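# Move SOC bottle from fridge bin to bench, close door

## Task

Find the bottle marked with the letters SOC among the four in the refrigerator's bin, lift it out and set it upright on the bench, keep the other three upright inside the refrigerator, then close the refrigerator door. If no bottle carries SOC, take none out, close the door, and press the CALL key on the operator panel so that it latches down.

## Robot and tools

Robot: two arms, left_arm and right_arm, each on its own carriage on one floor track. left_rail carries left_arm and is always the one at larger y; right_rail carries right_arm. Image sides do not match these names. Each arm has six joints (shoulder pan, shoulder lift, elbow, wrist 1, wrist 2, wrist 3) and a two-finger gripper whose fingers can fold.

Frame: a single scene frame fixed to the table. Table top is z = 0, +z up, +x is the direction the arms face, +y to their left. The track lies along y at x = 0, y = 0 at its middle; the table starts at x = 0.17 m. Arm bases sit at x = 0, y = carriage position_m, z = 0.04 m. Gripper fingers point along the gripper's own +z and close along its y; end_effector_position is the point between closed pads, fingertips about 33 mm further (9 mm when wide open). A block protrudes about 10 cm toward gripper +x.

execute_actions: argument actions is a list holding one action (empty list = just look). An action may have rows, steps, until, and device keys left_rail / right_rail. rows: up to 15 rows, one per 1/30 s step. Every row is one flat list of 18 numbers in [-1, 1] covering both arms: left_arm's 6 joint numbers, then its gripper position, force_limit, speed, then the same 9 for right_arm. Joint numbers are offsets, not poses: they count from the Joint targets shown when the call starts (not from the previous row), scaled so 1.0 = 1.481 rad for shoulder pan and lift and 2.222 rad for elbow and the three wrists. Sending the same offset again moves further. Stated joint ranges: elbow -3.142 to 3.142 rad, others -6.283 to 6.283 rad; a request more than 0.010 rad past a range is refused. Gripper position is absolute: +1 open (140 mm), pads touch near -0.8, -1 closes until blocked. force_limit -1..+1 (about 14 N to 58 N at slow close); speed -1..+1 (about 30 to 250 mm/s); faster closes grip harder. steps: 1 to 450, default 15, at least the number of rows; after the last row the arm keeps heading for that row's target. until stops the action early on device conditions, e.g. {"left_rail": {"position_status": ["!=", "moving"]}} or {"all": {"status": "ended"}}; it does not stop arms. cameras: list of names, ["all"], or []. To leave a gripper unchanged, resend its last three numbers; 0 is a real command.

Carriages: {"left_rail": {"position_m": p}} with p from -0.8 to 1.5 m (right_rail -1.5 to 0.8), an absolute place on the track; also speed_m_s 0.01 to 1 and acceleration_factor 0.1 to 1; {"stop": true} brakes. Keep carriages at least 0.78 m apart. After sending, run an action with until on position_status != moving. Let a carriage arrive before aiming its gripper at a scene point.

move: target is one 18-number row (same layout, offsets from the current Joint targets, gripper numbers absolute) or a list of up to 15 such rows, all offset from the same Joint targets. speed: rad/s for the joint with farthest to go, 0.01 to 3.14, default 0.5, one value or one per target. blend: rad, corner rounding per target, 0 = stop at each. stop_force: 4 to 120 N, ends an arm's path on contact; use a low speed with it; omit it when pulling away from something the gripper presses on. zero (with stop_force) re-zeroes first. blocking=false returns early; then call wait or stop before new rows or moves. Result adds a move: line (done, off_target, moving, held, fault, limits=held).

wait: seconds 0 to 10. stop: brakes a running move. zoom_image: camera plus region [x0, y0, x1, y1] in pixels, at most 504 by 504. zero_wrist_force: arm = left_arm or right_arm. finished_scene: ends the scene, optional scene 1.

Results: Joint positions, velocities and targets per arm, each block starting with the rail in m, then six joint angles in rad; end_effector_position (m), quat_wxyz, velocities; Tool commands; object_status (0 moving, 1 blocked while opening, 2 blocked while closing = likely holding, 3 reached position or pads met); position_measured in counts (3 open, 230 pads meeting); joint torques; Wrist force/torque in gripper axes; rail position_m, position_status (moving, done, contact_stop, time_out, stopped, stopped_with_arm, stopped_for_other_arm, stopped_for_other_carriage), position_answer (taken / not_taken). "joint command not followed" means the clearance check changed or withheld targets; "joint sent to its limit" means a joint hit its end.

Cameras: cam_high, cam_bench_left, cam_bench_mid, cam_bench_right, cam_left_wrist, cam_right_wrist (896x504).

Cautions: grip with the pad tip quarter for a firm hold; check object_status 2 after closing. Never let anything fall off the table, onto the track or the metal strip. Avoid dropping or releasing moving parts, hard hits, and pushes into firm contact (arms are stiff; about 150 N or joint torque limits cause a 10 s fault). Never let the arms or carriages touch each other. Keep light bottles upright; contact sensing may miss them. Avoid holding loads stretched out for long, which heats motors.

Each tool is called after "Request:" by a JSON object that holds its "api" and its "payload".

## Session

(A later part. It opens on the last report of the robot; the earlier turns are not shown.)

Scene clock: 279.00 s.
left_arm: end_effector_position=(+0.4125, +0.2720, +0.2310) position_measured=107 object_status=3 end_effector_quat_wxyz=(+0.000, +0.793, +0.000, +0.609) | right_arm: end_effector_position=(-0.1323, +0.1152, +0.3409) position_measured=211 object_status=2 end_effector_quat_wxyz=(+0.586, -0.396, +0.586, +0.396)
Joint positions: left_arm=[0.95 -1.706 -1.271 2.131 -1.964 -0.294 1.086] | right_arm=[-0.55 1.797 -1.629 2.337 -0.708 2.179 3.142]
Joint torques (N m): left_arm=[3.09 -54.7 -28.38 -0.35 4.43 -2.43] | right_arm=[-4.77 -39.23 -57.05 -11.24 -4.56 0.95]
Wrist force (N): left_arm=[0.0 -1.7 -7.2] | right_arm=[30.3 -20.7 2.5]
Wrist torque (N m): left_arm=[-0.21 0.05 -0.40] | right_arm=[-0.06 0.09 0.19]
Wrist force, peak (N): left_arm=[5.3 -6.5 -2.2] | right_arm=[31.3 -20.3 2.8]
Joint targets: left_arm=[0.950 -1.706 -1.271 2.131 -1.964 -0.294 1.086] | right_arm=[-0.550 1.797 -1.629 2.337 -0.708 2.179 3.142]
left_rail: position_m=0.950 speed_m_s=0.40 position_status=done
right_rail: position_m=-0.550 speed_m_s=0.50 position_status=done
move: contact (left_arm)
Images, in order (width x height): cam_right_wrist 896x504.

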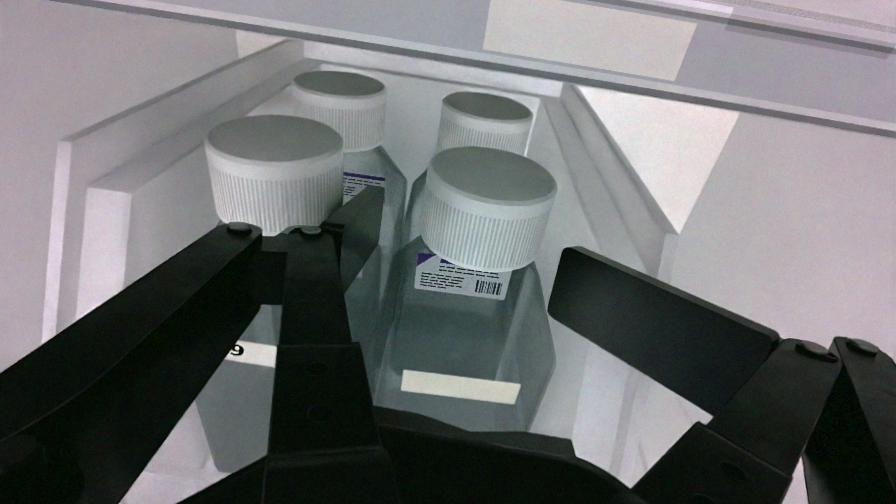

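Request:
{"api": "execute_actions", "payload": {"actions": [{"rows":[[0,0,0,0,0,0,0.08,-1,-0.7,0,0,0,0,0,0,-0.98,0.3,-0.5]],"steps":30}], "cameras": ["cam_right_wrist"]}}

Scene clock: 282.30 s.
left_arm: end_effector_position=(+0.4125, +0.2719, +0.2310) position_measured=119 object_status=3 end_effector_quat_wxyz=(+0.000, +0.793, +0.000, +0.609) | right_arm: end_effector_position=(-0.1323, +0.1152, +0.3409) position_measured=211 object_status=2 end_effector_quat_wxyz=(+0.586, -0.396, +0.586, +0.396)
Joint positions: left_arm=[0.95 -1.706 -1.271 2.131 -1.964 -0.294 1.086] | right_arm=[-0.55 1.797 -1.629 2.337 -0.708 2.179 3.142]
Joint torques (N m): left_arm=[-3.77 -82.64 -34.63 -1.46 0.35 -2.34] | right_arm=[-2.75 -40.57 -57.6 -11.18 -4.48 0.79]
Wrist force (N): left_arm=[-0.8 -0.5 -2.0] | right_arm=[29.7 -19.7 2.6]
Wrist torque (N m): left_arm=[0.08 0.13 -0.40] | right_arm=[-0.09 0.14 0.19]
Wrist force, peak (N): left_arm=[-0.2 -1.4 -7.6] | right_arm=[30.3 -20.9 2.8]
Joint targets: left_arm=[0.950 -1.706 -1.271 2.131 -1.964 -0.294 1.086] | right_arm=[-0.550 1.797 -1.629 2.337 -0.708 2.179 3.142]
left_rail: position_m=0.950 speed_m_s=0.40 position_status=done
right_rail: position_m=-0.550 speed_m_s=0.50 position_status=done
Images, in order (width x height): cam_right_wrist 896x504.

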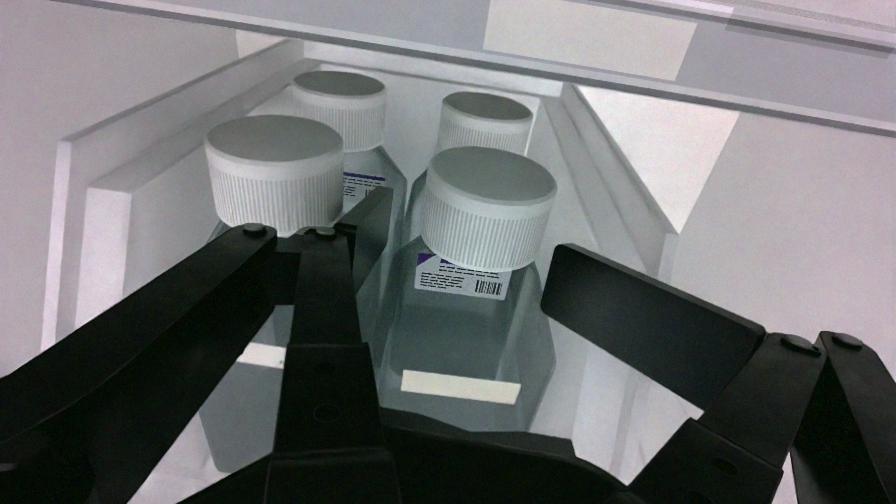

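Request:
{"api": "move", "payload": {"target": [-0.0471,-0.0255,-0.0113,0.1110,-0.0167,-0.0869,0.08,-1,-0.7,0,0,0,0,0,0,-0.98,0.3,-0.5], "speed": 0.15}}

Request:
{"api": "execute_actions", "payload": {"actions": [{"rows":[[0,0,0,0,0,0,0.02,-1,-0.7,0,0,0,0,0,0,-0.98,0.3,-0.5]],"steps":25}], "cameras": ["cam_right_wrist"]}}

Scene clock: 289.30 s.
left_arm: end_effector_position=(+0.3666, +0.2750, +0.2430) position_measured=119 object_status=3 end_effector_quat_wxyz=(+0.000, +0.793, +0.000, +0.609) | right_arm: end_effector_position=(-0.1323, +0.1152, +0.3409) position_measured=211 object_status=2 end_effector_quat_wxyz=(+0.586, -0.396, +0.586, +0.396)
Joint positions: left_arm=[0.95 -1.776 -1.309 2.106 -1.718 -0.331 0.893] | right_arm=[-0.55 1.797 -1.629 2.337 -0.708 2.179 3.142]
Joint torques (N m): left_arm=[-11.39 -85.48 -39.57 0.5 0.19 -3.1] | right_arm=[-2.9 -38.84 -59.18 -11.2 -4.8 0.84]
Wrist force (N): left_arm=[-1.2 0.0 0.7] | right_arm=[29.8 -19.5 2.6]
Wrist torque (N m): left_arm=[0.19 0.19 -0.18] | right_arm=[-0.15 0.12 0.19]
Wrist force, peak (N): left_arm=[6.2 -9.3 -1.1] | right_arm=[30.9 -20.7 2.7]
Joint targets: left_arm=[0.950 -1.776 -1.309 2.106 -1.717 -0.331 0.893] | right_arm=[-0.550 1.797 -1.629 2.337 -0.708 2.179 3.142]
left_rail: position_m=0.950 speed_m_s=0.40 position_status=done
right_rail: position_m=-0.550 speed_m_s=0.50 position_status=done
move: done

Scene clock: 290.33 s.
left_arm: end_effector_position=(+0.3665, +0.2751, +0.2431) position_measured=127 object_status=3 end_effector_quat_wxyz=(+0.000, +0.793, +0.000, +0.609) | right_arm: end_effector_position=(-0.1323, +0.1152, +0.3409) position_measured=211 object_status=2 end_effector_quat_wxyz=(+0.586, -0.396, +0.586, +0.396)
Joint positions: left_arm=[0.95 -1.776 -1.309 2.106 -1.717 -0.331 0.893] | right_arm=[-0.55 1.797 -1.629 2.337 -0.708 2.179 3.142]
Joint torques (N m): left_arm=[-8.52 -82.79 -40.85 0.61 -0.48 -3.55] | right_arm=[-0.4 -39.8 -60.05 -11.32 -4.71 0.78]
Wrist force (N): left_arm=[-0.8 0.0 0.4] | right_arm=[29.8 -19.2 2.5]
Wrist torque (N m): left_arm=[0.19 0.11 -0.18] | right_arm=[-0.09 0.11 0.19]
Wrist force, peak (N): left_arm=[-1.7 0.1 0.6] | right_arm=[30.1 -19.3 2.4]
Joint targets: left_arm=[0.950 -1.776 -1.309 2.106 -1.717 -0.331 0.893] | right_arm=[-0.550 1.797 -1.629 2.337 -0.708 2.179 3.142]
left_rail: position_m=0.950 speed_m_s=0.40 position_status=done
right_rail: position_m=-0.550 speed_m_s=0.50 position_status=done
Images, in order (width x height): cam_right_wrist 896x504.

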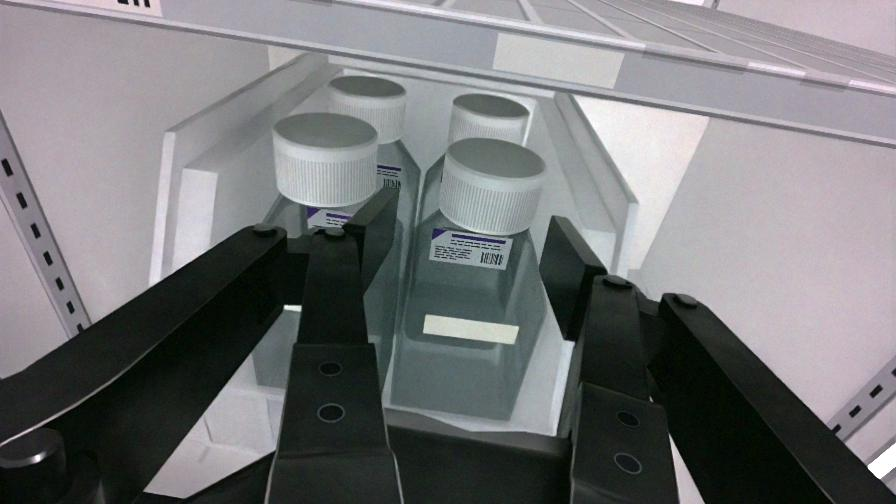

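Request:
{"api": "move", "payload": {"target": [[0.0017,0.0011,-0.0073,0.0036,0.0005,0.0029,0.02,-1,-0.7,0,0,0,0,0,0,-0.98,0.3,-0.5],[0.0477,0.0232,0.0066,-0.1065,0.0168,0.0883,0.02,-1,-0.7,0,0,0,0,0,0,-0.98,0.3,-0.5]], "speed": 0.08, "cameras": ["cam_right_wrist"]}}

Scene clock: 300.03 s.
left_arm: end_effector_position=(+0.4124, +0.2678, +0.2371) position_measured=127 object_status=3 end_effector_quat_wxyz=(+0.000, +0.794, +0.001, +0.609) | right_arm: end_effector_position=(-0.1323, +0.1152, +0.3409) position_measured=211 object_status=2 end_effector_quat_wxyz=(+0.586, -0.396, +0.586, +0.396)
Joint positions: left_arm=[0.95 -1.705 -1.275 2.121 -1.953 -0.294 1.089] | right_arm=[-0.55 1.797 -1.629 2.337 -0.708 2.179 3.142]
Joint torques (N m): left_arm=[12.17 -49.23 -26.65 -7.22 5.32 2.56] | right_arm=[0.91 -39.64 -61.28 -11.69 -4.84 0.57]
Wrist force (N): left_arm=[-0.7 0.0 -1.5] | right_arm=[29.6 -19.4 2.6]
Wrist torque (N m): left_arm=[0.21 0.08 -0.39] | right_arm=[-0.03 0.13 0.19]
Wrist force, peak (N): left_arm=[3.6 -8.8 -3.0] | right_arm=[31.1 -20.9 2.9]
Joint targets: left_arm=[0.950 -1.705 -1.275 2.121 -1.954 -0.294 1.089] | right_arm=[-0.550 1.797 -1.629 2.337 -0.708 2.179 3.142]
left_rail: position_m=0.950 speed_m_s=0.40 position_status=done
right_rail: position_m=-0.550 speed_m_s=0.50 position_status=done
move: done
Images, in order (width x height): cam_right_wrist 896x504.

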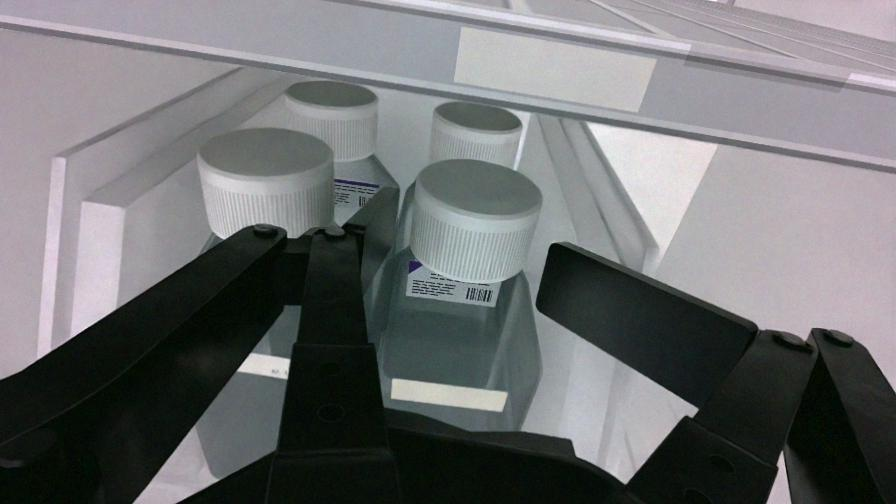

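Request:
{"api": "zoom_image", "payload": {"camera": "cam_right_wrist", "region": [340, 130, 780, 420]}}

Request:
{"api": "zoom_image", "payload": {"camera": "cam_left_wrist", "region": [0, 0, 340, 300]}}

Scaled by 1.145 from the camera's 896x504 image, which has a finer 1280x720 frame.

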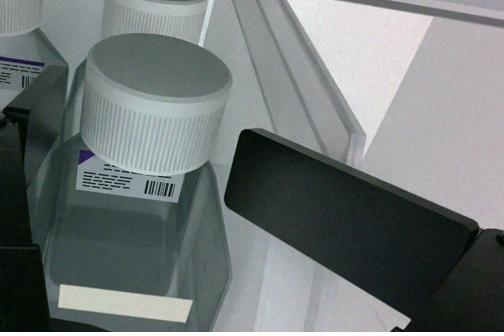

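This scene's latest camera images include none from cam_left_wrist. They are from: cam_right_wrist. cam_left_wrist's image comes with the result of a call that names it in "cameras".

Request:
{"api": "move", "payload": {"target": [-0.0464,-0.0336,-0.0165,0.1204,-0.0163,-0.0855,0.02,-1,-0.7,0,0,0,0,0,0,-0.98,0.3,-0.5], "speed": 0.15}}

Request:
{"api": "execute_actions", "payload": {"actions": [{"rows":[[0,0,0,0,0,0,-0.03,-1,-0.7,0,0,0,0,0,0,-0.98,0.3,-0.5]],"steps":25}], "cameras": ["cam_right_wrist"]}}

Scene clock: 309.73 s.
left_arm: end_effector_position=(+0.3666, +0.2688, +0.2611) position_measured=127 object_status=3 end_effector_quat_wxyz=(+0.000, +0.794, +0.000, +0.609) | right_arm: end_effector_position=(-0.1323, +0.1152, +0.3409) position_measured=211 object_status=2 end_effector_quat_wxyz=(+0.586, -0.396, +0.586, +0.396)
Joint positions: left_arm=[0.95 -1.774 -1.325 2.084 -1.687 -0.33 0.899] | right_arm=[-0.55 1.797 -1.629 2.337 -0.708 2.179 3.142]
Joint torques (N m): left_arm=[-7.35 -85.36 -41.78 0.22 -0.81 -3.59] | right_arm=[2.32 -41.6 -63.28 -11.56 -4.88 0.39]
Wrist force (N): left_arm=[-0.6 0.3 0.5] | right_arm=[29.6 -19.3 2.7]
Wrist torque (N m): left_arm=[0.26 0.07 -0.17] | right_arm=[-0.06 0.13 0.18]
Wrist force, peak (N): left_arm=[-2.5 -6.5 -0.1] | right_arm=[29.6 -20.7 2.7]
Joint targets: left_arm=[0.950 -1.774 -1.325 2.084 -1.686 -0.330 0.899] | right_arm=[-0.550 1.797 -1.629 2.337 -0.708 2.179 3.142]
left_rail: position_m=0.950 speed_m_s=0.40 position_status=done
right_rail: position_m=-0.550 speed_m_s=0.50 position_status=done
move: done

Scene clock: 310.77 s.
left_arm: end_effector_position=(+0.3665, +0.2688, +0.2611) position_measured=132 object_status=3 end_effector_quat_wxyz=(+0.000, +0.794, +0.000, +0.609) | right_arm: end_effector_position=(-0.1323, +0.1152, +0.3409) position_measured=211 object_status=2 end_effector_quat_wxyz=(+0.586, -0.396, +0.586, +0.396)
Joint positions: left_arm=[0.95 -1.774 -1.325 2.084 -1.686 -0.33 0.899] | right_arm=[-0.55 1.797 -1.629 2.337 -0.708 2.179 3.142]
Joint torques (N m): left_arm=[-8.26 -83.78 -40.93 0.13 -0.73 -3.21] | right_arm=[2.69 -43.29 -63.54 -11.54 -5.06 0.36]
Wrist force (N): left_arm=[-0.6 0.5 0.6] | right_arm=[29.7 -19.2 2.6]
Wrist torque (N m): left_arm=[0.29 0.05 -0.18] | right_arm=[-0.06 0.14 0.19]
Wrist force, peak (N): left_arm=[-0.9 0.3 0.9] | right_arm=[30.0 -19.6 2.3]
Joint targets: left_arm=[0.950 -1.774 -1.325 2.084 -1.686 -0.330 0.899] | right_arm=[-0.550 1.797 -1.629 2.337 -0.708 2.179 3.142]
left_rail: position_m=0.950 speed_m_s=0.40 position_status=done
right_rail: position_m=-0.550 speed_m_s=0.50 position_status=done
Images, in order (width x height): cam_right_wrist 896x504.

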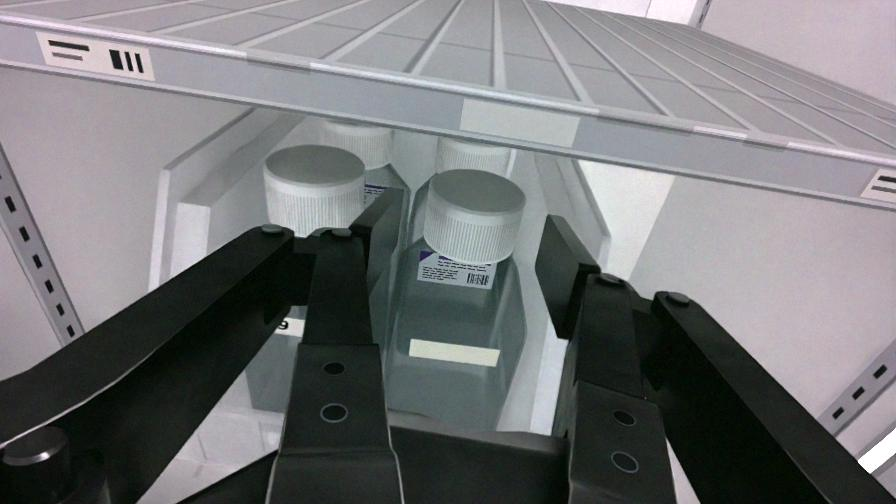

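Request:
{"api": "move", "payload": {"target": [0.0458,0.0183,0.0168,-0.1095,0.0162,0.0845,-0.03,-1,-0.7,0,0,0,0,0,0,-0.98,0.3,-0.5], "speed": 0.08, "cameras": ["cam_right_wrist"]}}

Scene clock: 317.43 s.
left_arm: end_effector_position=(+0.4124, +0.2717, +0.2493) position_measured=132 object_status=3 end_effector_quat_wxyz=(+0.000, +0.793, +0.000, +0.609) | right_arm: end_effector_position=(-0.1323, +0.1152, +0.3409) position_measured=211 object_status=2 end_effector_quat_wxyz=(+0.586, -0.396, +0.586, +0.396)
Joint positions: left_arm=[0.95 -1.706 -1.298 2.121 -1.929 -0.294 1.086] | right_arm=[-0.55 1.797 -1.629 2.337 -0.708 2.179 3.142]
Joint torques (N m): left_arm=[14.92 -50.47 -26.1 -6.44 5.53 2.01] | right_arm=[5.32 -44.5 -64.04 -11.52 -4.83 0.53]
Wrist force (N): left_arm=[-0.9 0.3 0.7] | right_arm=[29.6 -19.2 2.5]
Wrist torque (N m): left_arm=[0.24 0.12 -0.43] | right_arm=[-0.05 0.13 0.18]
Wrist force, peak (N): left_arm=[-1.2 0.3 0.7] | right_arm=[30.0 -19.9 2.7]
Joint targets: left_arm=[0.950 -1.706 -1.298 2.121 -1.930 -0.294 1.087] | right_arm=[-0.550 1.797 -1.629 2.337 -0.708 2.179 3.142]
left_rail: position_m=0.950 speed_m_s=0.40 position_status=done
right_rail: position_m=-0.550 speed_m_s=0.50 position_status=done
move: done
Images, in order (width x height): cam_right_wrist 896x504.

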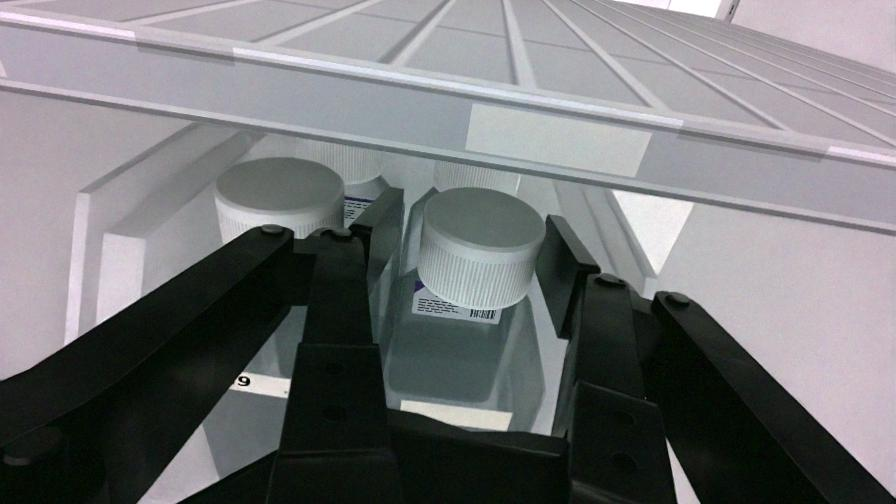

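Request:
{"api": "execute_actions", "payload": {"actions": [{"rows":[[0,0,0,0,0,0,-0.04,-0.01,-1,0,0,0,0,0,0,-0.98,0.3,-0.5],[0,0,0,0,0,0,-1,-0.01,-1,0,0,0,0,0,0,-0.98,0.3,-0.5]],"steps":60}], "cameras": ["cam_right_wrist"]}}

Scene clock: 323.43 s.
left_arm: end_effector_position=(+0.4125, +0.2718, +0.2492) position_measured=159 object_status=2 end_effector_quat_wxyz=(+0.000, +0.793, +0.000, +0.609) | right_arm: end_effector_position=(-0.1323, +0.1152, +0.3409) position_measured=211 object_status=2 end_effector_quat_wxyz=(+0.586, -0.396, +0.586, +0.396)
Joint positions: left_arm=[0.95 -1.706 -1.298 2.121 -1.93 -0.294 1.087] | right_arm=[-0.55 1.797 -1.629 2.337 -0.708 2.179 3.142]
Joint torques (N m): left_arm=[2.34 -56.45 -36.54 -4.41 3.33 1.56] | right_arm=[8.04 -43.98 -65.27 -11.71 -4.98 0.39]
Wrist force (N): left_arm=[-0.8 -0.9 0.2] | right_arm=[29.8 -19.6 2.6]
Wrist torque (N m): left_arm=[0.22 0.10 -0.38] | right_arm=[-0.09 0.13 0.19]
Wrist force, peak (N): left_arm=[-2.9 1.8 1.6] | right_arm=[29.9 -19.9 2.6]
Joint targets: left_arm=[0.950 -1.706 -1.298 2.121 -1.930 -0.294 1.087] | right_arm=[-0.550 1.797 -1.629 2.337 -0.708 2.179 3.142]
left_rail: position_m=0.950 speed_m_s=0.40 position_status=done
right_rail: position_m=-0.550 speed_m_s=0.50 position_status=done
Images, in order (width x height): cam_right_wrist 896x504.

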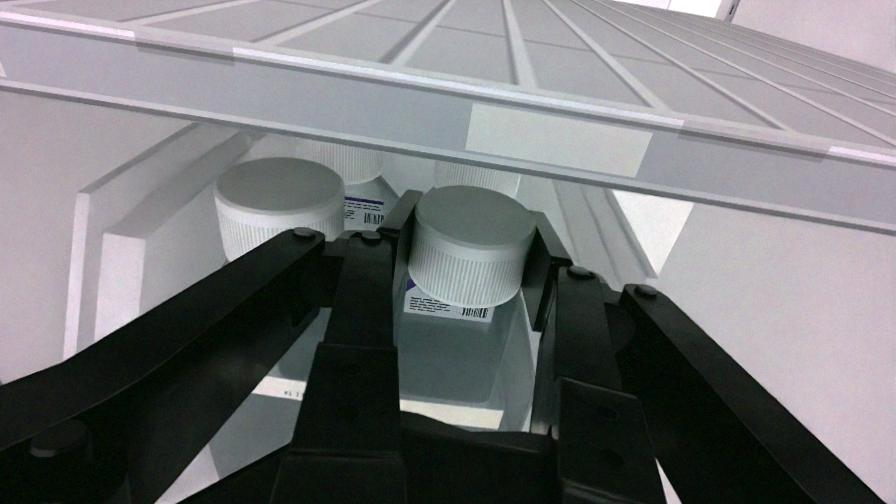

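Request:
{"api": "zero_wrist_force", "payload": {"arm": "left_arm"}}

Request:
{"api": "move", "payload": {"target": [0,-0.0405,-0.0130,0.0400,0,0,-1,-0.01,-1,0,0,0,0,0,0,-0.98,0.3,-0.5], "speed": 0.05, "stop_force": 15, "cameras": ["cam_right_wrist"]}}

Wrist force sensor zeroed.

Scene clock: 329.40 s.
left_arm: end_effector_position=(+0.4124, +0.2714, +0.2812) position_measured=159 object_status=2 end_effector_quat_wxyz=(+0.000, +0.793, +0.000, +0.609) | right_arm: end_effector_position=(-0.1323, +0.1152, +0.3409) position_measured=211 object_status=2 end_effector_quat_wxyz=(+0.586, -0.396, +0.586, +0.396)
Joint positions: left_arm=[0.95 -1.706 -1.34 2.101 -1.866 -0.294 1.087] | right_arm=[-0.55 1.797 -1.629 2.337 -0.708 2.179 3.142]
Joint torques (N m): left_arm=[7.77 -46.61 -30.15 -7.38 1.66 -0.24] | right_arm=[9.61 -44.24 -66.4 -11.59 -6.36 0.06]
Wrist force (N, zeroed by zero_wrist_force on left_arm): left_arm=[-1.4 2.9 3.7] | right_arm=[28.1 -21.1 3.1]
Wrist torque (N m, zeroed by zero_wrist_force on left_arm): left_arm=[0.40 -0.52 -0.04] | right_arm=[-0.06 0.13 0.19]
Wrist force, peak (N, zeroed by zero_wrist_force on left_arm): left_arm=[-38.7 7.0 3.2] | right_arm=[30.2 -20.0 2.5]
Joint targets: left_arm=[0.950 -1.706 -1.340 2.101 -1.866 -0.294 1.087] | right_arm=[-0.550 1.797 -1.629 2.337 -0.708 2.179 3.142]
left_rail: position_m=0.950 speed_m_s=0.40 position_status=done
right_rail: position_m=-0.550 speed_m_s=0.50 position_status=done
move: contact (left_arm); left_arm: the wrist 1 is farthest, 0.025 rad from its target
Images, in order (width x height): cam_right_wrist 896x504.

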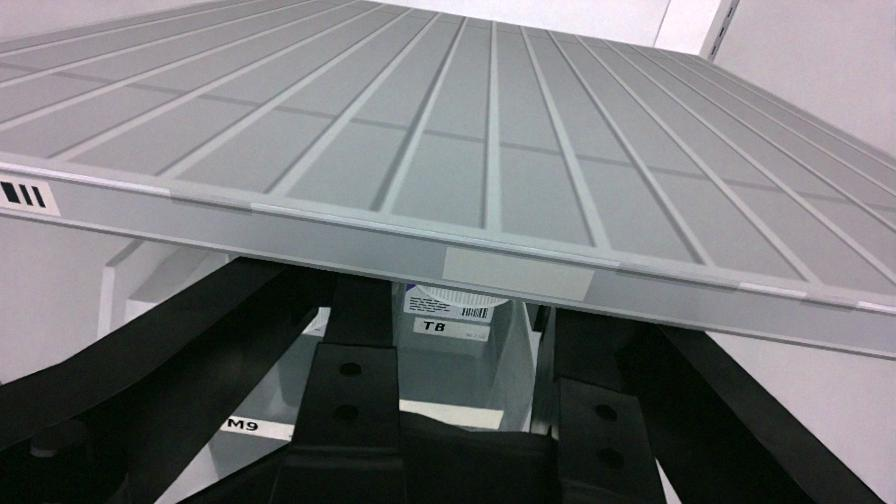

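Request:
{"api": "move", "payload": {"target": [0,0.0284,0.0093,-0.0285,0,0,-1,-0.01,-1,0,0,0,0,0,0,-0.98,0.3,-0.5], "speed": 0.04}}

Request:
{"api": "execute_actions", "payload": {"actions": [{"rows":[[0,0,0,0,0,0,-0.04,-0.01,-1,0,0,0,0,0,0,-0.98,0.3,-0.5]],"steps":45}], "cameras": ["cam_right_wrist"]}}

Scene clock: 334.67 s.
left_arm: end_effector_position=(+0.4125, +0.2718, +0.2499) position_measured=159 object_status=2 end_effector_quat_wxyz=(+0.001, +0.793, +0.001, +0.609) | right_arm: end_effector_position=(-0.1323, +0.1152, +0.3409) position_measured=211 object_status=2 end_effector_quat_wxyz=(+0.586, -0.396, +0.586, +0.396)
Joint positions: left_arm=[0.95 -1.706 -1.299 2.121 -1.929 -0.294 1.087] | right_arm=[-0.55 1.797 -1.629 2.337 -0.708 2.179 3.142]
Joint torques (N m): left_arm=[11.34 -52.02 -28.11 -6.91 1.13 -0.13] | right_arm=[9.26 -45.5 -66.88 -11.61 -10.34 0.22]
Wrist force (N, zeroed by zero_wrist_force on left_arm): left_arm=[-1.7 2.9 3.6] | right_arm=[28.3 -21.5 2.9]
Wrist torque (N m, zeroed by zero_wrist_force on left_arm): left_arm=[0.41 -0.44 -0.04] | right_arm=[-0.12 0.13 0.19]
Wrist force, peak (N, zeroed by zero_wrist_force on left_arm): left_arm=[-1.4 3.3 3.9] | right_arm=[28.7 -21.6 2.9]
Joint targets: left_arm=[0.950 -1.706 -1.298 2.121 -1.930 -0.294 1.087] | right_arm=[-0.550 1.797 -1.629 2.337 -0.708 2.179 3.142]
left_rail: position_m=0.950 speed_m_s=0.40 position_status=done
right_rail: position_m=-0.550 speed_m_s=0.50 position_status=done
move: done

Scene clock: 336.37 s.
left_arm: end_effector_position=(+0.4125, +0.2718, +0.2497) position_measured=134 object_status=3 end_effector_quat_wxyz=(+0.001, +0.793, +0.001, +0.609) | right_arm: end_effector_position=(-0.1323, +0.1152, +0.3409) position_measured=211 object_status=2 end_effector_quat_wxyz=(+0.586, -0.396, +0.586, +0.396)
Joint positions: left_arm=[0.95 -1.706 -1.298 2.121 -1.93 -0.294 1.087] | right_arm=[-0.55 1.797 -1.629 2.337 -0.708 2.179 3.142]
Joint torques (N m): left_arm=[9.78 -46.97 -26.96 -7.22 0.98 0.12] | right_arm=[10.58 -45.24 -67.18 -11.71 -8.71 0.34]
Wrist force (N, zeroed by zero_wrist_force on left_arm): left_arm=[2.3 2.9 2.5] | right_arm=[28.6 -21.0 3.0]
Wrist torque (N m, zeroed by zero_wrist_force on left_arm): left_arm=[0.41 -0.50 -0.04] | right_arm=[-0.08 0.11 0.18]
Wrist force, peak (N, zeroed by zero_wrist_force on left_arm): left_arm=[-1.6 2.9 3.6] | right_arm=[28.8 -21.0 2.9]
Joint targets: left_arm=[0.950 -1.706 -1.298 2.121 -1.930 -0.294 1.087] | right_arm=[-0.550 1.797 -1.629 2.337 -0.708 2.179 3.142]
left_rail: position_m=0.950 speed_m_s=0.40 position_status=done
right_rail: position_m=-0.550 speed_m_s=0.50 position_status=done
Images, in order (width x height): cam_right_wrist 896x504.

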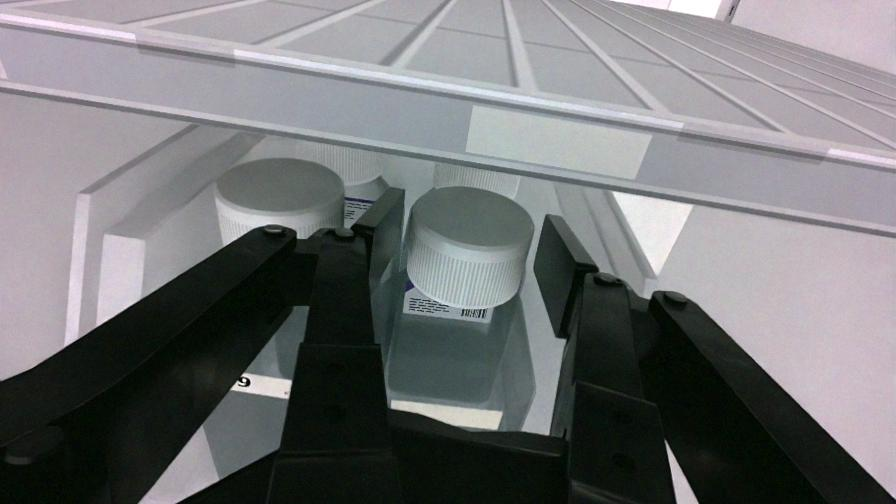

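Request:
{"api": "move", "payload": {"target": [-0.0458,-0.0183,-0.0168,0.1095,-0.0162,-0.0845,-0.04,-0.01,-1,0,0,0,0,0,0,-0.98,0.3,-0.5], "speed": 0.15}}

Request:
{"api": "execute_actions", "payload": {"actions": [{"left_rail":{"position_m":1.037,"speed_m_s":0.1},"steps":100,"until":{"left_rail":{"position_status":["!=","moving"]}}}], "cameras": ["cam_right_wrist"]}}

Scene clock: 340.87 s.
left_arm: end_effector_position=(+0.3666, +0.2688, +0.2615) position_measured=134 object_status=3 end_effector_quat_wxyz=(+0.001, +0.794, +0.001, +0.609) | right_arm: end_effector_position=(-0.1323, +0.1152, +0.3409) position_measured=211 object_status=2 end_effector_quat_wxyz=(+0.586, -0.396, +0.586, +0.396)
Joint positions: left_arm=[0.95 -1.774 -1.325 2.084 -1.687 -0.33 0.899] | right_arm=[-0.55 1.797 -1.629 2.337 -0.708 2.179 3.142]
Joint torques (N m): left_arm=[-6.03 -84.14 -42.08 0.9 -0.27 -2.48] | right_arm=[11.92 -44.77 -67.26 -11.77 -5.13 0.13]
Wrist force (N, zeroed by zero_wrist_force on left_arm): left_arm=[2.4 3.1 2.5] | right_arm=[28.3 -21.2 2.7]
Wrist torque (N m, zeroed by zero_wrist_force on left_arm): left_arm=[0.46 -0.51 0.20] | right_arm=[-0.11 0.11 0.19]
Wrist force, peak (N, zeroed by zero_wrist_force on left_arm): left_arm=[2.7 3.0 3.0] | right_arm=[28.9 -21.1 2.7]
Joint targets: left_arm=[0.950 -1.774 -1.325 2.084 -1.686 -0.330 0.899] | right_arm=[-0.550 1.797 -1.629 2.337 -0.708 2.179 3.142]
left_rail: position_m=0.950 speed_m_s=0.40 position_status=done
right_rail: position_m=-0.550 speed_m_s=0.50 position_status=done
move: done

Scene clock: 342.20 s.
left_arm: end_effector_position=(+0.3665, +0.3558, +0.2616) position_measured=134 object_status=3 end_effector_quat_wxyz=(+0.001, +0.794, +0.001, +0.608) | right_arm: end_effector_position=(-0.1323, +0.1152, +0.3409) position_measured=211 object_status=2 end_effector_quat_wxyz=(+0.586, -0.396, +0.586, +0.396)
Joint positions: left_arm=[1.037 -1.774 -1.325 2.084 -1.686 -0.33 0.899] | right_arm=[-0.55 1.797 -1.629 2.337 -0.708 2.179 3.142]
Joint torques (N m): left_arm=[-4.01 -78.17 -31.36 0.02 0.96 -3] | right_arm=[12.31 -45.67 -66.95 -11.79 -5 -0.01]
Wrist force (N, zeroed by zero_wrist_force on left_arm): left_arm=[3.9 5.2 -0.7] | right_arm=[28.6 -22.0 3.0]
Wrist torque (N m, zeroed by zero_wrist_force on left_arm): left_arm=[0.46 -0.59 0.21] | right_arm=[-0.14 0.10 0.19]
Wrist force, peak (N, zeroed by zero_wrist_force on left_arm): left_arm=[2.8 9.2 2.9] | right_arm=[28.7 -21.9 3.1]
Joint targets: left_arm=[1.037 -1.774 -1.325 2.084 -1.686 -0.330 0.899] | right_arm=[-0.550 1.797 -1.629 2.337 -0.708 2.179 3.142]
Tool commands: left_gripper/position=-0.04 left_gripper/force_limit=-0.01 left_gripper/speed=-1.0 right_gripper/position=-0.98 right_gripper/force_limit=+0.3 right_gripper/speed=-0.5
left_rail: position_m=1.037 speed_m_s=0.10 position_status=done
right_rail: position_m=-0.550 speed_m_s=0.50 position_status=done
Images, in order (width x height): cam_right_wrist 896x504.

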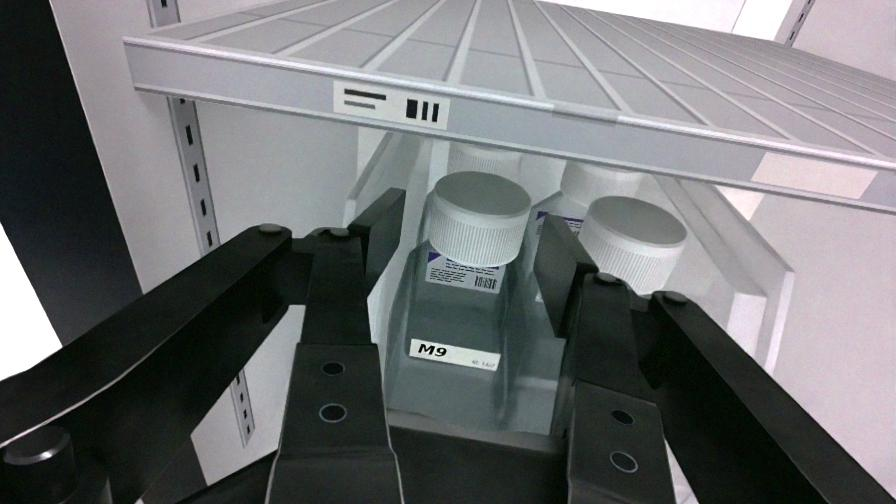

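Request:
{"api": "execute_actions", "payload": {"actions": [{"left_rail":{"position_m":1.0345},"steps":30}]}}

Request:
{"api": "move", "payload": {"target": [0.0458,0.0183,0.0168,-0.1095,0.0162,0.0845,-0.03,-0.01,-1,0,0,0,0,0,0,-0.98,0.3,-0.5], "speed": 0.1, "cameras": ["cam_right_wrist"]}}

Scene clock: 344.90 s.
left_arm: end_effector_position=(+0.3665, +0.3533, +0.2615) position_measured=134 object_status=3 end_effector_quat_wxyz=(+0.001, +0.794, +0.001, +0.609) | right_arm: end_effector_position=(-0.1323, +0.1152, +0.3409) position_measured=211 object_status=2 end_effector_quat_wxyz=(+0.586, -0.396, +0.586, +0.396)
Joint positions: left_arm=[1.034 -1.774 -1.325 2.084 -1.686 -0.33 0.899] | right_arm=[-0.55 1.797 -1.629 2.337 -0.708 2.179 3.142]
Joint torques (N m): left_arm=[5.59 -56.61 -33.9 -1.81 3.34 -1.27] | right_arm=[12.4 -46.69 -66.87 -11.87 -4.83 -0.07]
Wrist force (N, zeroed by zero_wrist_force on left_arm): left_arm=[3.0 3.1 2.7] | right_arm=[28.1 -21.5 2.9]
Wrist torque (N m, zeroed by zero_wrist_force on left_arm): left_arm=[0.45 -0.66 0.20] | right_arm=[-0.12 0.11 0.19]
Wrist force, peak (N, zeroed by zero_wrist_force on left_arm): left_arm=[4.1 5.7 -0.8] | right_arm=[28.8 -22.1 3.1]
Joint targets: left_arm=[1.034 -1.774 -1.325 2.084 -1.686 -0.330 0.899] | right_arm=[-0.550 1.797 -1.629 2.337 -0.708 2.179 3.142]
Tool commands: left_gripper/position=-0.04 left_gripper/force_limit=-0.01 left_gripper/speed=-1.0 right_gripper/position=-0.98 right_gripper/force_limit=+0.3 right_gripper/speed=-0.5
left_rail: position_m=1.034 position_m_goal=1.035 speed_m_s=0.10 position_status=done
right_rail: position_m=-0.550 speed_m_s=0.50 position_status=done

Scene clock: 347.83 s.
left_arm: end_effector_position=(+0.4124, +0.3563, +0.2497) position_measured=132 object_status=3 end_effector_quat_wxyz=(+0.001, +0.794, +0.001, +0.609) | right_arm: end_effector_position=(-0.1323, +0.1152, +0.3409) position_measured=211 object_status=2 end_effector_quat_wxyz=(+0.586, -0.396, +0.586, +0.396)
Joint positions: left_arm=[1.034 -1.706 -1.298 2.121 -1.929 -0.294 1.086] | right_arm=[-0.55 1.797 -1.629 2.337 -0.708 2.179 3.142]
Joint torques (N m): left_arm=[22 -46.51 -20.3 -5.84 4.63 2.15] | right_arm=[12.6 -45.81 -67.03 -11.91 -4.96 -0.02]
Wrist force (N, zeroed by zero_wrist_force on left_arm): left_arm=[1.6 11.0 -4.4] | right_arm=[28.4 -20.9 3.0]
Wrist torque (N m, zeroed by zero_wrist_force on left_arm): left_arm=[0.49 -0.57 -0.11] | right_arm=[-0.06 0.11 0.19]
Wrist force, peak (N, zeroed by zero_wrist_force on left_arm): left_arm=[2.0 11.2 -4.6] | right_arm=[28.8 -21.3 3.0]
Joint targets: left_arm=[1.034 -1.706 -1.298 2.121 -1.930 -0.294 1.087] | right_arm=[-0.550 1.797 -1.629 2.337 -0.708 2.179 3.142]
left_rail: position_m=1.034 position_m_goal=1.035 speed_m_s=0.10 position_status=done
right_rail: position_m=-0.550 speed_m_s=0.50 position_status=done
move: done
Images, in order (width x height): cam_right_wrist 896x504.

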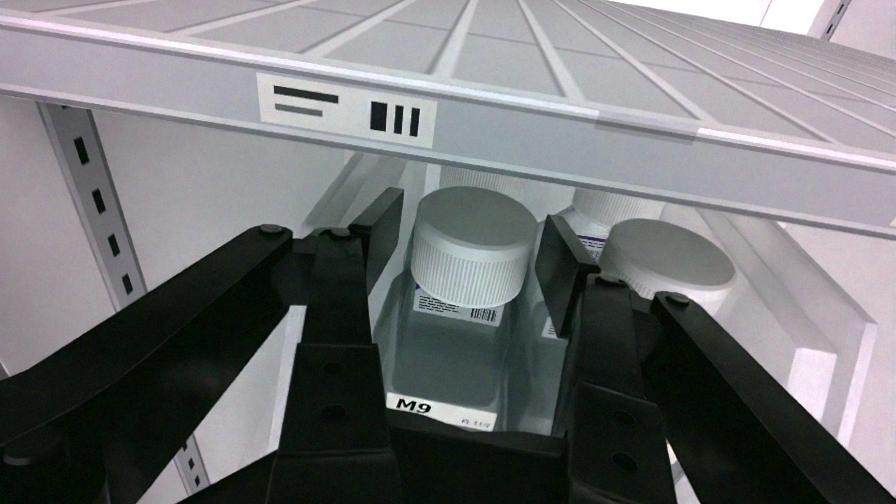

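Request:
{"api": "execute_actions", "payload": {"actions": [{"rows":[[0,0,0,0,0,0,-0.04,-0.01,-1,0,0,0,0,0,0,-0.98,0.3,-0.5],[0,0,0,0,0,0,-1,-0.01,-1,0,0,0,0,0,0,-0.98,0.3,-0.5]],"steps":60}]}}

Request:
{"api": "move", "payload": {"target": [0,-0.0265,-0.0087,0.0266,0,0,-1,-0.01,-1,0,0,0,0,0,0,-0.98,0.3,-0.5], "speed": 0.05, "stop_force": 15, "cameras": ["cam_right_wrist"]}}

Request:
{"api": "zoom_image", "payload": {"camera": "cam_right_wrist", "region": [340, 240, 640, 450]}}

Scene clock: 351.40 s.
left_arm: end_effector_position=(+0.4125, +0.3563, +0.2497) position_measured=159 object_status=2 end_effector_quat_wxyz=(+0.001, +0.793, +0.001, +0.609) | right_arm: end_effector_position=(-0.1323, +0.1152, +0.3409) position_measured=211 object_status=2 end_effector_quat_wxyz=(+0.586, -0.396, +0.586, +0.396)
Joint positions: left_arm=[1.034 -1.706 -1.298 2.121 -1.93 -0.294 1.087] | right_arm=[-0.55 1.797 -1.629 2.337 -0.708 2.179 3.142]
Joint torques (N m): left_arm=[-6.51 -55.7 -39.49 -5.69 4.88 1.18] | right_arm=[14.53 -46.64 -66.95 -11.62 -4.75 0.25]
Wrist force (N, zeroed by zero_wrist_force on left_arm): left_arm=[0.8 2.2 3.2] | right_arm=[27.9 -21.7 2.8]
Wrist torque (N m, zeroed by zero_wrist_force on left_arm): left_arm=[0.39 -0.59 0.00] | right_arm=[-0.12 0.09 0.19]
Wrist force, peak (N, zeroed by zero_wrist_force on left_arm): left_arm=[2.0 11.6 -4.4] | right_arm=[28.6 -21.6 3.0]
Joint targets: left_arm=[1.034 -1.706 -1.298 2.121 -1.930 -0.294 1.087] | right_arm=[-0.550 1.797 -1.629 2.337 -0.708 2.179 3.142]
left_rail: position_m=1.034 position_m_goal=1.035 speed_m_s=0.10 position_status=done
right_rail: position_m=-0.550 speed_m_s=0.50 position_status=done

Scene clock: 353.70 s.
left_arm: end_effector_position=(+0.4124, +0.3558, +0.2791) position_measured=159 object_status=2 end_effector_quat_wxyz=(+0.000, +0.793, +0.000, +0.609) | right_arm: end_effector_position=(-0.1323, +0.1152, +0.3409) position_measured=211 object_status=2 end_effector_quat_wxyz=(+0.586, -0.396, +0.586, +0.396)
Joint positions: left_arm=[1.034 -1.706 -1.338 2.102 -1.87 -0.294 1.087] | right_arm=[-0.55 1.797 -1.629 2.337 -0.708 2.179 3.142]
Joint torques (N m): left_arm=[-8.96 -85.48 -43.42 -0.2 4.85 -0.05] | right_arm=[12.78 -47.24 -66.37 -11.89 -4.9 -0.11]
Wrist force (N, zeroed by zero_wrist_force on left_arm): left_arm=[-1.1 3.4 3.7] | right_arm=[27.9 -21.4 2.9]
Wrist torque (N m, zeroed by zero_wrist_force on left_arm): left_arm=[0.52 -0.58 -0.04] | right_arm=[-0.11 0.06 0.19]
Wrist force, peak (N, zeroed by zero_wrist_force on left_arm): left_arm=[-1.2 3.2 4.0] | right_arm=[28.1 -21.5 2.6]
Joint targets: left_arm=[1.034 -1.706 -1.338 2.102 -1.870 -0.294 1.087] | right_arm=[-0.550 1.797 -1.629 2.337 -0.708 2.179 3.142]
left_rail: position_m=1.034 position_m_goal=1.035 speed_m_s=0.10 position_status=done
right_rail: position_m=-0.550 speed_m_s=0.50 position_status=done
move: done
Images, in order (width x height): cam_right_wrist 896x504.

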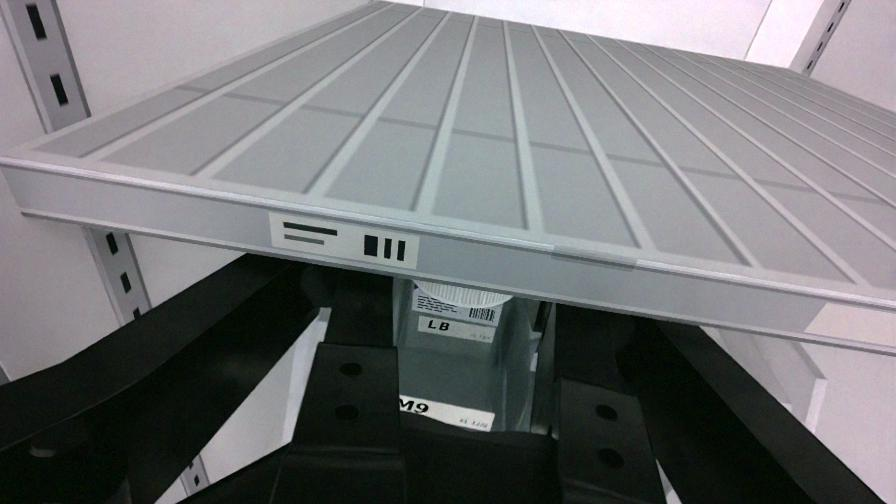

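Scaled by 1.680 from the camera's 896x504 image, which has a finer 1280x720 frame.

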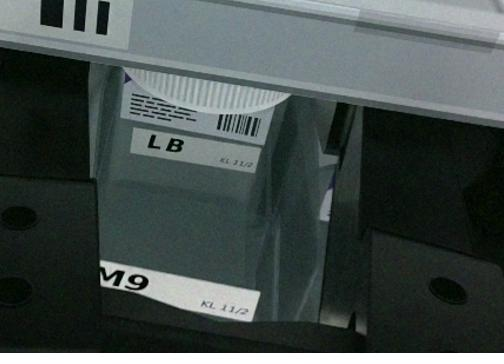

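Request:
{"api": "move", "payload": {"target": [0,0.0265,0.0087,-0.0266,0,0,-1,-0.01,-1,0,0,0,0,0,0,-0.98,0.3,-0.5], "speed": 0.04}}

Request:
{"api": "execute_actions", "payload": {"actions": [{"rows":[[0,0,0,0,0,0,-0.04,-0.01,-1,0,0,0,0,0,0,-0.98,0.3,-0.5]],"steps":40}]}}

Request:
{"api": "move", "payload": {"target": [-0.0458,-0.0183,-0.0168,0.1095,-0.0162,-0.0845,-0.04,-0.01,-1,0,0,0,0,0,0,-0.98,0.3,-0.5], "speed": 0.15}}

Request:
{"api": "execute_actions", "payload": {"actions": [{"left_rail":{"position_m":0.952,"speed_m_s":0.1},"steps":100,"until":{"left_rail":{"position_status":["!=","moving"]}}}], "cameras": ["cam_right_wrist"]}}

Scene clock: 358.87 s.
left_arm: end_effector_position=(+0.4125, +0.3563, +0.2499) position_measured=159 object_status=2 end_effector_quat_wxyz=(+0.001, +0.793, +0.001, +0.609) end_effector_velocity=(+0.001, +0.000, -0.001) end_effector_angular_velocity=(-0.002, -0.002, +0.000) | right_arm: end_effector_position=(-0.1323, +0.1152, +0.3409) position_measured=211 object_status=2 end_effector_quat_wxyz=(+0.586, -0.396, +0.586, +0.396)
Joint positions: left_arm=[1.035 -1.706 -1.299 2.121 -1.929 -0.294 1.087] | right_arm=[-0.55 1.797 -1.629 2.337 -0.708 2.179 3.142]
Joint velocities: left_arm=[0 0.001 0.002 0.001 -0.005 0.002 0] | right_arm=[within noise]
Joint torques (N m): left_arm=[-5.52 -48.53 -27.64 -7.87 4.66 -1.84] | right_arm=[15.1 -48.69 -66.53 -11.88 -5.04 -0.11]
Wrist force (N, zeroed by zero_wrist_force on left_arm): left_arm=[-1.0 3.3 4.1] | right_arm=[27.6 -21.4 2.6]
Wrist torque (N m, zeroed by zero_wrist_force on left_arm): left_arm=[0.49 -0.60 -0.04] | right_arm=[-0.11 0.13 0.18]
Wrist force, peak (N, zeroed by zero_wrist_force on left_arm): left_arm=[-1.2 3.1 4.2] | right_arm=[27.8 -21.7 2.9]
Joint targets: left_arm=[1.034 -1.706 -1.298 2.121 -1.930 -0.294 1.087] | right_arm=[-0.550 1.797 -1.629 2.337 -0.708 2.179 3.142]
left_rail: position_m=1.035 speed_m_s=0.10 position_status=done
right_rail: position_m=-0.550 speed_m_s=0.50 position_status=done
move: done

Scene clock: 360.40 s.
left_arm: end_effector_position=(+0.4125, +0.3563, +0.2497) position_measured=134 object_status=3 end_effector_quat_wxyz=(+0.001, +0.793, +0.001, +0.609) | right_arm: end_effector_position=(-0.1323, +0.1152, +0.3409) position_measured=211 object_status=2 end_effector_quat_wxyz=(+0.586, -0.396, +0.586, +0.396)
Joint positions: left_arm=[1.035 -1.706 -1.298 2.121 -1.93 -0.294 1.087] | right_arm=[-0.55 1.797 -1.629 2.337 -0.708 2.179 3.142]
Joint torques (N m): left_arm=[-7.34 -47.15 -26.3 -7.44 4.87 -2.15] | right_arm=[15.72 -47.51 -66.17 -11.9 -4.86 -0.21]
Wrist force (N, zeroed by zero_wrist_force on left_arm): left_arm=[2.5 2.9 2.8] | right_arm=[28.3 -21.3 3.1]
Wrist torque (N m, zeroed by zero_wrist_force on left_arm): left_arm=[0.40 -0.57 -0.04] | right_arm=[-0.08 0.09 0.18]
Wrist force, peak (N, zeroed by zero_wrist_force on left_arm): left_arm=[-1.1 3.1 3.9] | right_arm=[28.5 -21.5 2.6]
Joint targets: left_arm=[1.034 -1.706 -1.298 2.121 -1.930 -0.294 1.087] | right_arm=[-0.550 1.797 -1.629 2.337 -0.708 2.179 3.142]
left_rail: position_m=1.035 speed_m_s=0.10 position_status=done
right_rail: position_m=-0.550 speed_m_s=0.50 position_status=done

Scene clock: 362.60 s.
left_arm: end_effector_position=(+0.3666, +0.3533, +0.2615) position_measured=134 object_status=3 end_effector_quat_wxyz=(+0.001, +0.794, +0.001, +0.609) | right_arm: end_effector_position=(-0.1323, +0.1152, +0.3409) position_measured=211 object_status=2 end_effector_quat_wxyz=(+0.586, -0.396, +0.586, +0.396)
Joint positions: left_arm=[1.035 -1.774 -1.325 2.084 -1.687 -0.33 0.899] | right_arm=[-0.55 1.797 -1.629 2.337 -0.708 2.179 3.142]
Joint torques (N m): left_arm=[-11.19 -84.68 -42.02 -0.47 -0.2 -3.09] | right_arm=[16.17 -47.91 -66.12 -11.88 -4.88 -0.1]
Wrist force (N, zeroed by zero_wrist_force on left_arm): left_arm=[2.5 2.9 3.0] | right_arm=[28.5 -21.4 2.7]
Wrist torque (N m, zeroed by zero_wrist_force on left_arm): left_arm=[0.41 -0.56 0.20] | right_arm=[-0.10 0.07 0.19]
Wrist force, peak (N, zeroed by zero_wrist_force on left_arm): left_arm=[2.7 3.2 3.0] | right_arm=[28.5 -21.5 2.9]
Joint targets: left_arm=[1.034 -1.774 -1.325 2.084 -1.686 -0.330 0.899] | right_arm=[-0.550 1.797 -1.629 2.337 -0.708 2.179 3.142]
left_rail: position_m=1.035 speed_m_s=0.10 position_status=done
right_rail: position_m=-0.550 speed_m_s=0.50 position_status=done
move: done

Scene clock: 363.90 s.
left_arm: end_effector_position=(+0.3665, +0.2708, +0.2616) position_measured=134 object_status=3 end_effector_quat_wxyz=(+0.001, +0.794, +0.001, +0.609) | right_arm: end_effector_position=(-0.1323, +0.1152, +0.3409) position_measured=211 object_status=2 end_effector_quat_wxyz=(+0.586, -0.396, +0.586, +0.396)
Joint positions: left_arm=[0.952 -1.774 -1.325 2.084 -1.686 -0.33 0.899] | right_arm=[-0.55 1.797 -1.629 2.337 -0.708 2.179 3.142]
Joint torques (N m): left_arm=[-5.08 -68.55 -38.39 0.83 0.23 -2.73] | right_arm=[17.22 -48.78 -66.69 -11.68 -4.96 -0.12]
Wrist force (N, zeroed by zero_wrist_force on left_arm): left_arm=[2.7 3.2 2.9] | right_arm=[28.3 -21.3 2.6]
Wrist torque (N m, zeroed by zero_wrist_force on left_arm): left_arm=[0.51 -0.59 0.20] | right_arm=[-0.07 0.10 0.19]
Wrist force, peak (N, zeroed by zero_wrist_force on left_arm): left_arm=[2.6 4.0 2.8] | right_arm=[28.4 -21.8 2.8]
Joint targets: left_arm=[0.952 -1.774 -1.325 2.084 -1.686 -0.330 0.899] | right_arm=[-0.550 1.797 -1.629 2.337 -0.708 2.179 3.142]
Tool commands: left_gripper/position=-0.04 left_gripper/force_limit=-0.01 left_gripper/speed=-1.0 right_gripper/position=-0.98 right_gripper/force_limit=+0.3 right_gripper/speed=-0.5
left_rail: position_m=0.952 speed_m_s=0.10 position_status=done
right_rail: position_m=-0.550 speed_m_s=0.50 position_status=done
Images, in order (width x height): cam_right_wrist 896x504.

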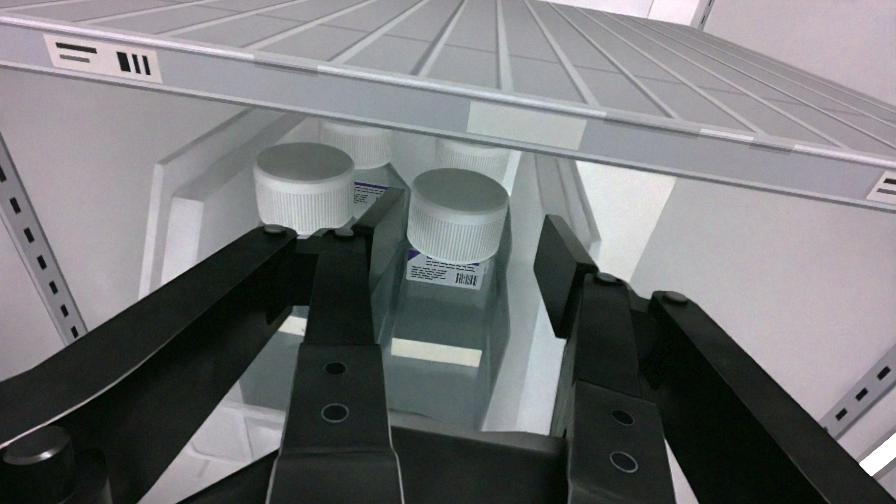

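Request:
{"api": "execute_actions", "payload": {"actions": [{"left_rail":{"position_m":0.9617},"steps":40}]}}

Request:
{"api": "move", "payload": {"target": [0.0458,0.0183,0.0168,-0.1095,0.0162,0.0845,-0.03,-0.01,-1,0,0,0,0,0,0,-0.98,0.3,-0.5], "speed": 0.1, "cameras": ["cam_right_wrist"]}}

Scene clock: 372.00 s.
left_arm: end_effector_position=(+0.3665, +0.2805, +0.2615) position_measured=134 object_status=3 end_effector_quat_wxyz=(+0.001, +0.794, +0.001, +0.609) | right_arm: end_effector_position=(-0.1323, +0.1152, +0.3409) position_measured=211 object_status=2 end_effector_quat_wxyz=(+0.586, -0.396, +0.586, +0.396)
Joint positions: left_arm=[0.962 -1.774 -1.325 2.084 -1.686 -0.33 0.899] | right_arm=[-0.55 1.797 -1.629 2.337 -0.708 2.179 3.142]
Joint torques (N m): left_arm=[8.55 -69.36 -30.13 -0.63 2.93 -3] | right_arm=[20.29 -49.54 -65.76 -11.93 -4.95 -0.34]
Wrist force (N, zeroed by zero_wrist_force on left_arm): left_arm=[2.5 3.2 2.9] | right_arm=[28.1 -21.6 2.8]
Wrist torque (N m, zeroed by zero_wrist_force on left_arm): left_arm=[0.49 -0.55 0.20] | right_arm=[-0.13 0.12 0.19]
Wrist force, peak (N, zeroed by zero_wrist_force on left_arm): left_arm=[2.8 4.6 2.9] | right_arm=[28.7 -21.5 2.6]
Joint targets: left_arm=[0.962 -1.774 -1.325 2.084 -1.686 -0.330 0.899] | right_arm=[-0.550 1.797 -1.629 2.337 -0.708 2.179 3.142]
Tool commands: left_gripper/position=-0.04 left_gripper/force_limit=-0.01 left_gripper/speed=-1.0 right_gripper/position=-0.98 right_gripper/force_limit=+0.3 right_gripper/speed=-0.5
left_rail: position_m=0.962 speed_m_s=0.10 position_status=done
right_rail: position_m=-0.550 speed_m_s=0.50 position_status=done

Scene clock: 374.93 s.
left_arm: end_effector_position=(+0.4124, +0.2835, +0.2497) position_measured=132 object_status=3 end_effector_quat_wxyz=(+0.001, +0.794, +0.001, +0.609) | right_arm: end_effector_position=(-0.1323, +0.1152, +0.3409) position_measured=211 object_status=2 end_effector_quat_wxyz=(+0.586, -0.396, +0.586, +0.396)
Joint positions: left_arm=[0.962 -1.706 -1.298 2.121 -1.929 -0.294 1.086] | right_arm=[-0.55 1.797 -1.629 2.337 -0.708 2.179 3.142]
Joint torques (N m): left_arm=[12.24 -44 -26.2 -7.45 5.48 2.96] | right_arm=[18.71 -49.48 -65.53 -11.85 -5.04 -0.57]
Wrist force (N, zeroed by zero_wrist_force on left_arm): left_arm=[2.3 2.9 2.9] | right_arm=[28.2 -21.2 2.7]
Wrist torque (N m, zeroed by zero_wrist_force on left_arm): left_arm=[0.41 -0.52 -0.04] | right_arm=[-0.06 0.13 0.19]
Wrist force, peak (N, zeroed by zero_wrist_force on left_arm): left_arm=[2.6 3.3 3.4] | right_arm=[28.6 -21.5 2.6]
Joint targets: left_arm=[0.962 -1.706 -1.298 2.121 -1.930 -0.294 1.087] | right_arm=[-0.550 1.797 -1.629 2.337 -0.708 2.179 3.142]
left_rail: position_m=0.962 speed_m_s=0.10 position_status=done
right_rail: position_m=-0.550 speed_m_s=0.50 position_status=done
move: done
Images, in order (width x height): cam_right_wrist 896x504.

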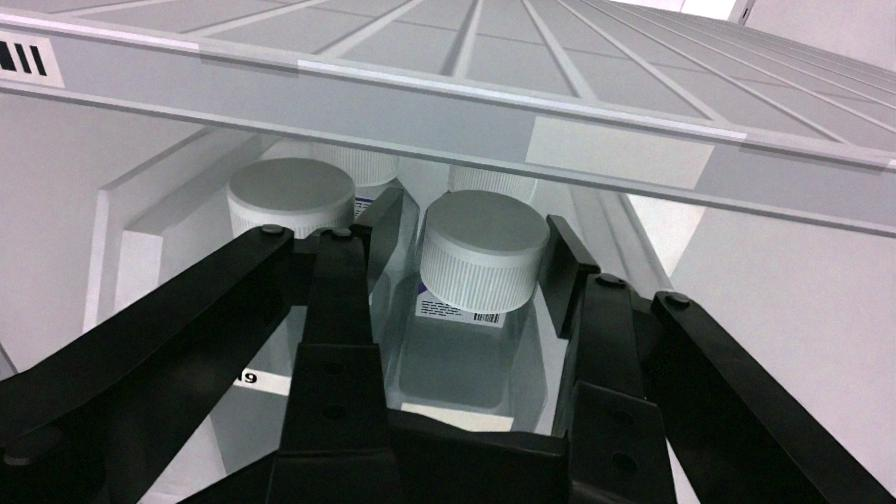

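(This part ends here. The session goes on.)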